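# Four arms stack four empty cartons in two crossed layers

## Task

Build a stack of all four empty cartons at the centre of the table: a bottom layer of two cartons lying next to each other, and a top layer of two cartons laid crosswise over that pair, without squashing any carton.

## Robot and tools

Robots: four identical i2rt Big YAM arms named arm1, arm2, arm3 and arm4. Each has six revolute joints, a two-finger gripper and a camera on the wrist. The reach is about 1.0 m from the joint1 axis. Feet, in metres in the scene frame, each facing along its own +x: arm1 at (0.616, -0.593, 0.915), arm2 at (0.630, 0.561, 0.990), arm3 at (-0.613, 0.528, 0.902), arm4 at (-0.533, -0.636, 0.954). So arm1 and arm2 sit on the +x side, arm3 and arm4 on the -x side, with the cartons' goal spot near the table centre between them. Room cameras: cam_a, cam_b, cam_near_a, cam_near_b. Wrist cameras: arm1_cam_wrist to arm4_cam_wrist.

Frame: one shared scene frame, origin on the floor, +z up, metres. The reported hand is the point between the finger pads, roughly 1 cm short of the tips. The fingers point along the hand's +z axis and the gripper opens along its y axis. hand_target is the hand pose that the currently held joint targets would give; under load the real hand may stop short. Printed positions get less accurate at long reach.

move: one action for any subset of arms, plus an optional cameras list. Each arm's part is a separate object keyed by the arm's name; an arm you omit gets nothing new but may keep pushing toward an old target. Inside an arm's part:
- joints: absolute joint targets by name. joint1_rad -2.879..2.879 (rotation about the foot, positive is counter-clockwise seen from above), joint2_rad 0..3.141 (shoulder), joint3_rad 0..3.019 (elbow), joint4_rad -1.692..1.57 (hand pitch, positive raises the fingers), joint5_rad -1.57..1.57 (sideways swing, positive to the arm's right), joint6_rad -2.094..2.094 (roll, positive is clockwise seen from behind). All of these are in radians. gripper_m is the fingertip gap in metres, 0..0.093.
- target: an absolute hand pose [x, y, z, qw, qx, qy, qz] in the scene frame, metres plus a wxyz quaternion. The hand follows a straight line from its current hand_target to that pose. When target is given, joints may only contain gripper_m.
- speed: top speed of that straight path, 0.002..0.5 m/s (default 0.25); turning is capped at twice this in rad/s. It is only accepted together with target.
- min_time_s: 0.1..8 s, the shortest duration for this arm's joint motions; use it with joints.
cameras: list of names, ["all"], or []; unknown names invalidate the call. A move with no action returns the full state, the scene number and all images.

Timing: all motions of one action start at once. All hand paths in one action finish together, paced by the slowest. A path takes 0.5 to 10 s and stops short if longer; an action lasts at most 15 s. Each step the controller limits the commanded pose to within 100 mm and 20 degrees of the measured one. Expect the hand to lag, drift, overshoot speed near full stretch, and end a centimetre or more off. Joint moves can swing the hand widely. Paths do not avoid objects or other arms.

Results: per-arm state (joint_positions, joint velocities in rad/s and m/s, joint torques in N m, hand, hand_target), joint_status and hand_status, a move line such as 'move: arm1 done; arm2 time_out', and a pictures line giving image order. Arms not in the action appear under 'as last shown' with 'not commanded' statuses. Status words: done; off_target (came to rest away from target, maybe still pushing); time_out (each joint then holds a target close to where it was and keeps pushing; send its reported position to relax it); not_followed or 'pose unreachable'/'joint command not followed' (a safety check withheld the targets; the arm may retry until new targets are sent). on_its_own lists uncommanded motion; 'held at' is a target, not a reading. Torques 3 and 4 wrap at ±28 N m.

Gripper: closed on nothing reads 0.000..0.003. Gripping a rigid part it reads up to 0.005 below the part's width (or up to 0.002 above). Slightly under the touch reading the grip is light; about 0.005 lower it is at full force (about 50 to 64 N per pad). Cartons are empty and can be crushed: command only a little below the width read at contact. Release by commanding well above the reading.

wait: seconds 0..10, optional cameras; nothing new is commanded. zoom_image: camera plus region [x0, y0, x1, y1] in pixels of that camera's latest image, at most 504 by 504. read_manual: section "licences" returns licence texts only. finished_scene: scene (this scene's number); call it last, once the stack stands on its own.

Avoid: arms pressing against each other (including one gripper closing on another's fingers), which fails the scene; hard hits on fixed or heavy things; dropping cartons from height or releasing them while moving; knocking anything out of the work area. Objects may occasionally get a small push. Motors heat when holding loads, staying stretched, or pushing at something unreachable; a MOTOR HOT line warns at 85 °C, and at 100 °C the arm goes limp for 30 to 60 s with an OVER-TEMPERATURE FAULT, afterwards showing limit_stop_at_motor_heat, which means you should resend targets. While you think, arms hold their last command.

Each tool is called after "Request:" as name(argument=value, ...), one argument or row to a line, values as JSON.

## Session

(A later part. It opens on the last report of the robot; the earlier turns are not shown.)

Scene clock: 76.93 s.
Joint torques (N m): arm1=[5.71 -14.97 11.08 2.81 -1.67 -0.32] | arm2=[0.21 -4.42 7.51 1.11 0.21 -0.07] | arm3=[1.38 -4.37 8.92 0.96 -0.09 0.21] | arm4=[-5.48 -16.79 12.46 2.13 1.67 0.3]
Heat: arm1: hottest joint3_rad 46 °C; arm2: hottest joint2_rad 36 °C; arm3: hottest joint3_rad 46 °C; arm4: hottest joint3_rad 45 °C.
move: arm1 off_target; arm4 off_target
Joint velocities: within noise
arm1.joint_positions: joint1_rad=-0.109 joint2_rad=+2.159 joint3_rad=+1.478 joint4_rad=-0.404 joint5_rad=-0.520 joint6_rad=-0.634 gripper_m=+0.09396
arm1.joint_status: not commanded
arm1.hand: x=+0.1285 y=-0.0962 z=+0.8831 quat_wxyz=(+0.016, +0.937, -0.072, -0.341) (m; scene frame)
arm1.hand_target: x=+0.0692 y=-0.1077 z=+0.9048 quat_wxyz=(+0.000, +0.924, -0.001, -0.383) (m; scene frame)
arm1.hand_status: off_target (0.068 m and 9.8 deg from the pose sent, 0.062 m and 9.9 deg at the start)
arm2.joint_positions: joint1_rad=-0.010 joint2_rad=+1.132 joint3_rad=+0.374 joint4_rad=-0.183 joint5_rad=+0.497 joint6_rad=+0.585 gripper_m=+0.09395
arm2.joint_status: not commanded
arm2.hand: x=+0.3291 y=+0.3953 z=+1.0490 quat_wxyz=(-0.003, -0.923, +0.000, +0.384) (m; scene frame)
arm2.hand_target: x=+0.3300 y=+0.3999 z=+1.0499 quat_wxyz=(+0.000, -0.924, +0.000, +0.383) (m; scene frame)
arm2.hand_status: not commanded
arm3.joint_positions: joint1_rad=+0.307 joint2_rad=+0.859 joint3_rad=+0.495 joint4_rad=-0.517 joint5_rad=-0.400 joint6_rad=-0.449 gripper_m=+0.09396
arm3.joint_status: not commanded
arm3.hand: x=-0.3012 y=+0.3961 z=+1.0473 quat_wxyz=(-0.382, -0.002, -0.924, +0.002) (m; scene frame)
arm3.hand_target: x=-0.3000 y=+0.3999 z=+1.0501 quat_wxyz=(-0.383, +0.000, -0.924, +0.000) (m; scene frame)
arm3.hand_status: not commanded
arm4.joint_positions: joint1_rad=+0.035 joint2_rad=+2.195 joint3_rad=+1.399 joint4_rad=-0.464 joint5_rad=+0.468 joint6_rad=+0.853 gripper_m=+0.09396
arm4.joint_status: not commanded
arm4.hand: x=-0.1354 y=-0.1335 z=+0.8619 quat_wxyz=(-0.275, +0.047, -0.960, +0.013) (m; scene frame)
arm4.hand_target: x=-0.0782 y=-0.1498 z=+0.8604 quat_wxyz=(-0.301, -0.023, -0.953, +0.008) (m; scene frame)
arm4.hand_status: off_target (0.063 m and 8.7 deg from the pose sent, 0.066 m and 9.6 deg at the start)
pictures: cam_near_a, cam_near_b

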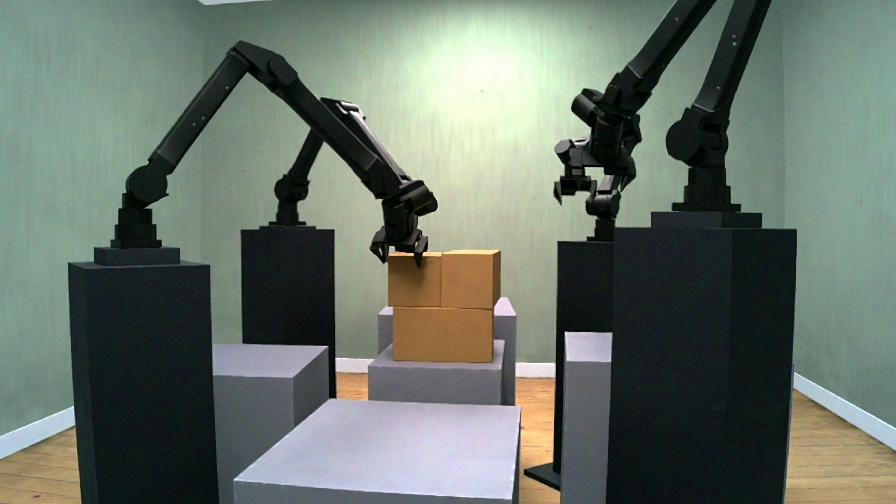

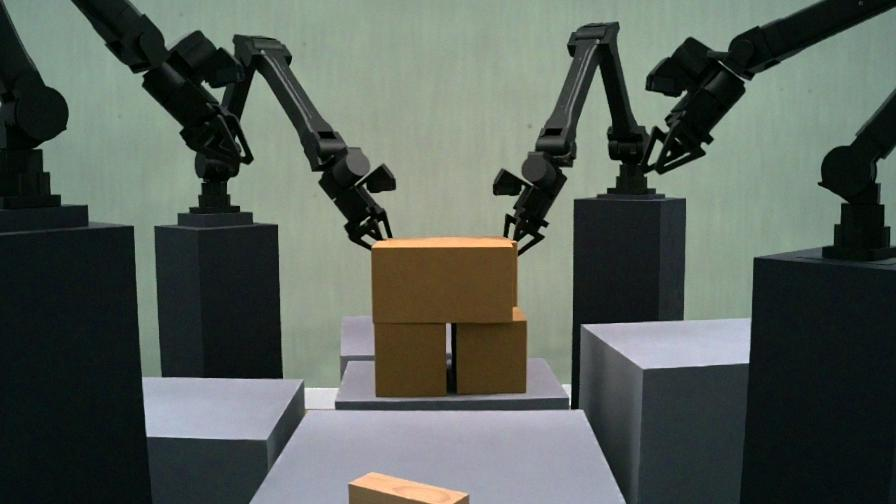

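Request:
move(
  arm1={"target":[0.195,-0.110,0.895,0,0.9239,0,-0.3827],"speed":0.07},
  arm4={"target":[-0.20,-0.140,0.872,0.3827,0,0.9239,0],"speed":0.07},
)

Request:
move(
  arm1={"target":[0.30,-0.40,1.05,0,0.9239,0,-0.3827],"speed":0.25},
  arm4={"target":[-0.30,-0.40,1.05,0.3827,0,0.9239,0],"speed":0.25},
  cameras=["arm2_cam_wrist","arm3_cam_wrist","cam_a","cam_b","cam_near_a","cam_near_b"],
)

Request:
zoom_image(
  camera="cam_b",
  region=[370, 210, 530, 330],
)

Request:
zoom_image(
  camera="cam_near_a",
  region=[340, 200, 520, 380],
)

Scene clock: 80.33 s.
Joint torques (N m): arm1=[-1.03 -17.38 4.9 1.46 -0.46 0.04] | arm2=[0.44 -4.31 7.53 1.16 0.17 -0.1] | arm3=[1.32 -4.42 8.94 0.94 -0.1 0.21] | arm4=[1.03 -19.25 5.59 1.11 0.65 -0.11]
Heat: arm1: hottest joint3_rad 46 °C; arm2: hottest joint2_rad 36 °C; arm3: hottest joint3_rad 46 °C; arm4: hottest joint3_rad 45 °C.
move: arm1 off_target; arm4 done
Joint velocities: within noise
arm1.joint_positions: joint1_rad=-0.197 joint2_rad=+2.082 joint3_rad=+1.294 joint4_rad=-0.334 joint5_rad=-0.641 joint6_rad=-0.846 gripper_m=+0.09396
arm1.joint_status: not commanded
arm1.hand: x=+0.1923 y=-0.1173 z=+0.8789 quat_wxyz=(+0.016, +0.928, -0.005, -0.373) (m; scene frame)
arm1.hand_target: x=+0.1949 y=-0.1101 z=+0.8948 quat_wxyz=(+0.000, +0.924, +0.000, -0.383) (m; scene frame)
arm1.hand_status: off_target (0.018 m and 2.3 deg from the pose sent, 0.069 m and 9.8 deg at the start)
arm2, arm3: as last shown
arm4.joint_positions: joint1_rad=+0.170 joint2_rad=+2.142 joint3_rad=+1.227 joint4_rad=-0.290 joint5_rad=+0.707 joint6_rad=+1.025 gripper_m=+0.09396
arm4.joint_status: not commanded
arm4.hand: x=-0.1926 y=-0.1401 z=+0.8720 quat_wxyz=(-0.382, -0.001, -0.924, +0.004) (m; scene frame)
arm4.hand_target: x=-0.2000 y=-0.1401 z=+0.8719 quat_wxyz=(-0.383, +0.000, -0.924, +0.000) (m; scene frame)
arm4.hand_status: done (0.007 m and 0.5 deg from the pose sent, 0.066 m and 14.2 deg at the start)
pictures: none

Scene clock: 82.67 s.
Joint torques (N m): arm1=[1.08 -5.25 6.34 0.76 -0.14 0.16] | arm2=[0.56 -4.6 7.35 1.13 0.15 -0.13] | arm3=[1.26 -4.31 8.95 0.95 -0.09 0.2] | arm4=[-0.67 -6.12 7.68 0.46 0.47 -0.24]
Heat: arm1: hottest joint3_rad 46 °C; arm2: hottest joint2_rad 36 °C; arm3: hottest joint3_rad 47 °C; arm4: hottest joint3_rad 44 °C.
move: arm1 done; arm4 off_target
Joint velocities: within noise
arm1.joint_positions: joint1_rad=+0.012 joint2_rad=+1.057 joint3_rad=+0.581 joint4_rad=-0.473 joint5_rad=-0.525 joint6_rad=-0.622 gripper_m=+0.09396
arm1.joint_status: not commanded
arm1.hand: x=+0.2987 y=-0.3918 z=+1.0510 quat_wxyz=(-0.005, +0.923, -0.002, -0.385) (m; scene frame)
arm1.hand_target: x=+0.3000 y=-0.3999 z=+1.0498 quat_wxyz=(+0.000, +0.924, +0.000, -0.383) (m; scene frame)
arm1.hand_status: done (0.008 m and 0.7 deg from the pose sent, 0.348 m and 2.3 deg at the start)
arm2, arm3: as last shown
arm4.joint_positions: joint1_rad=+0.160 joint2_rad=+1.122 joint3_rad=+0.541 joint4_rad=-0.577 joint5_rad=+0.700 joint6_rad=+1.001 gripper_m=+0.09396
arm4.joint_status: not commanded
arm4.hand: x=-0.2990 y=-0.3893 z=+1.0562 quat_wxyz=(-0.387, -0.002, -0.922, -0.011) (m; scene frame)
arm4.hand_target: x=-0.3001 y=-0.3997 z=+1.0500 quat_wxyz=(-0.383, +0.000, -0.924, +0.000) (m; scene frame)
arm4.hand_status: off_target (0.012 m and 1.4 deg from the pose sent, 0.333 m and 0.5 deg at the start)
pictures: arm2_cam_wrist, arm3_cam_wrist, cam_a, cam_b, cam_near_a, cam_near_b
camera_calibration:
arm2_cam_wrist: T_world_to_cam=[[-0.00305648, 0.999975, -0.00636784, -0.387056], [0.984381, 0.00188777, -0.176043, -0.135032], [-0.176026, -0.00680645, -0.984362, 1.21842], [0, 0, 0, 1]] pos_world=[0.346214, 0.395595, 1.17313]
arm3_cam_wrist: T_world_to_cam=[[-0.00175023, -0.999986, 0.00496755, 0.389971], [-0.984352, 0.000847521, -0.176211, -0.107913], [0.176204, -0.00519823, -0.98434, 1.20881], [0, 0, 0, 1]] pos_world=[-0.318538, 0.39634, 1.16892]

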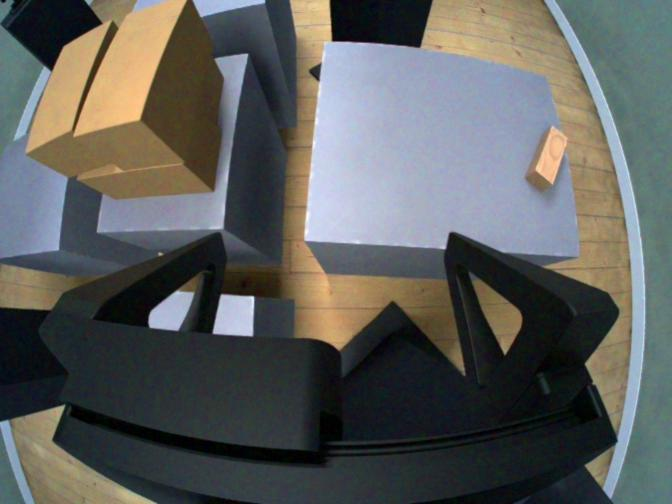

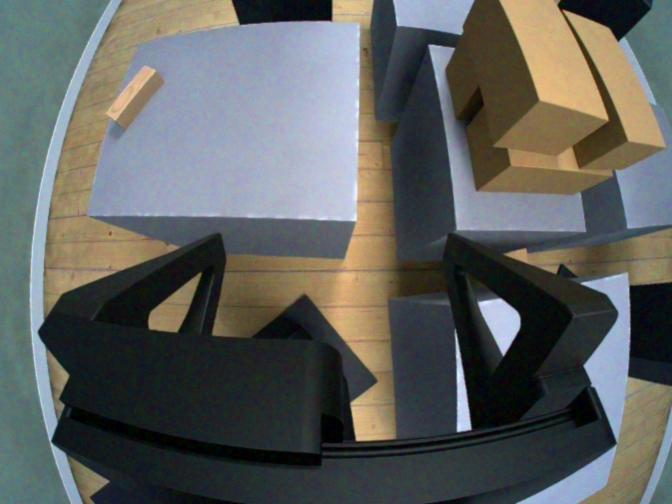

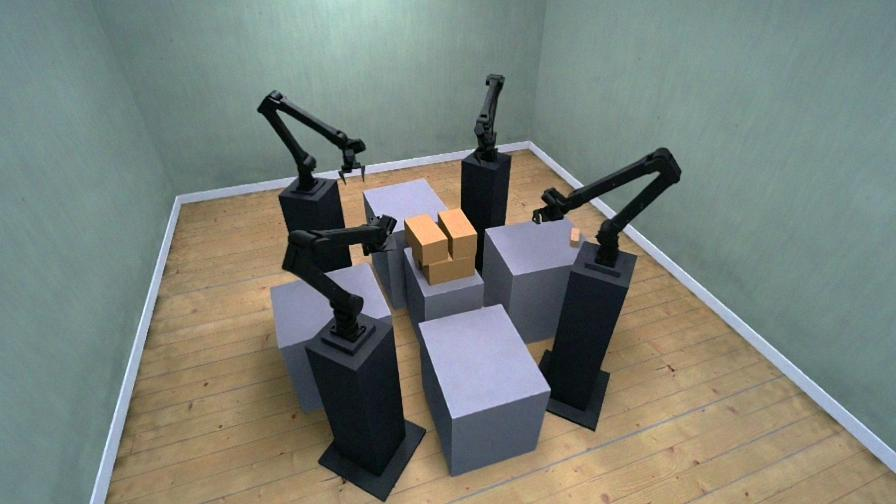

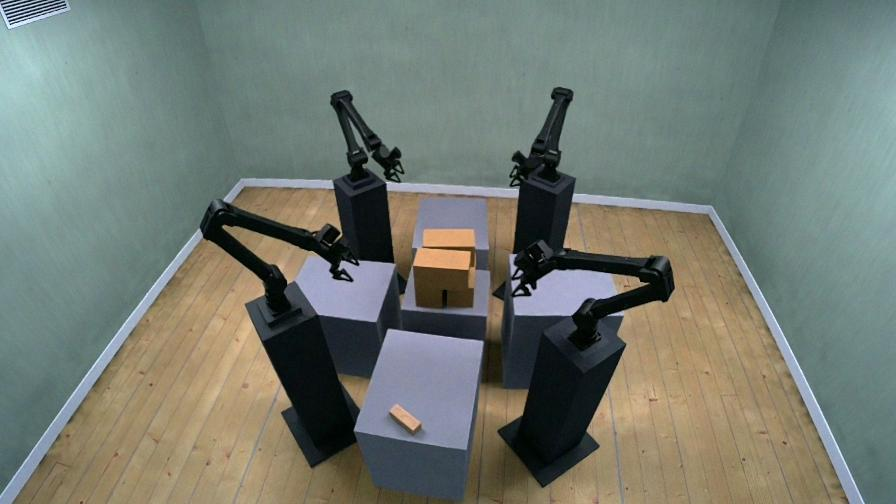

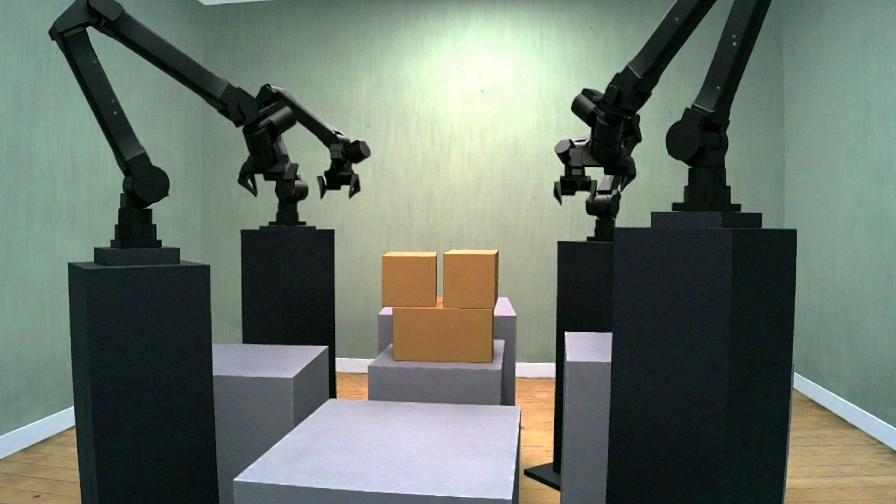

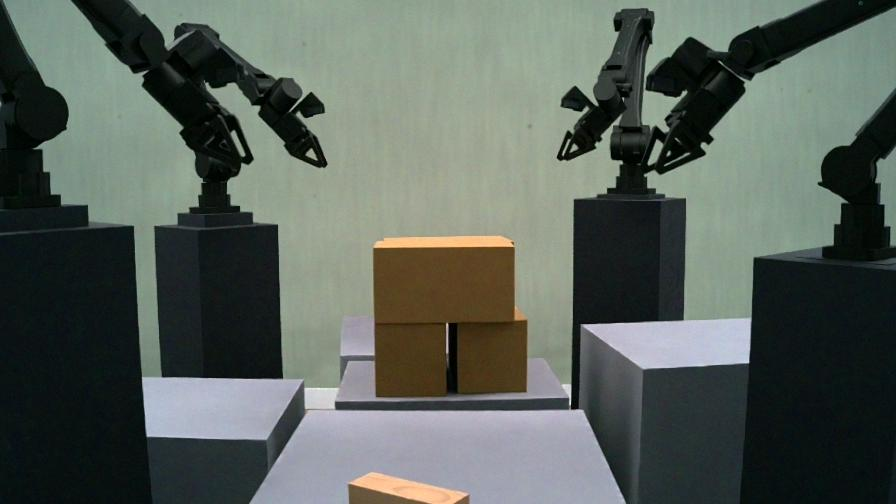

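Scaled by 3.150 from the camera's 896x504 image, which has a finer 1280x720 frame.

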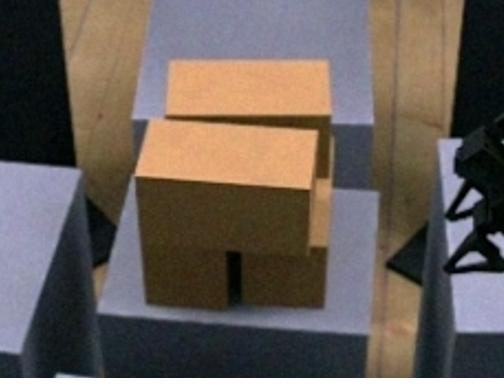

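Scaled by 2.800 from the camera's 896x504 image, which has a finer 1280x720 frame.

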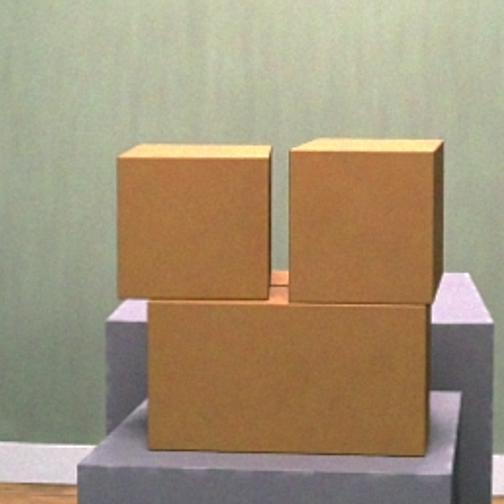

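Request:
finished_scene(
  scene=2,
)

The scene is finished: the task was done.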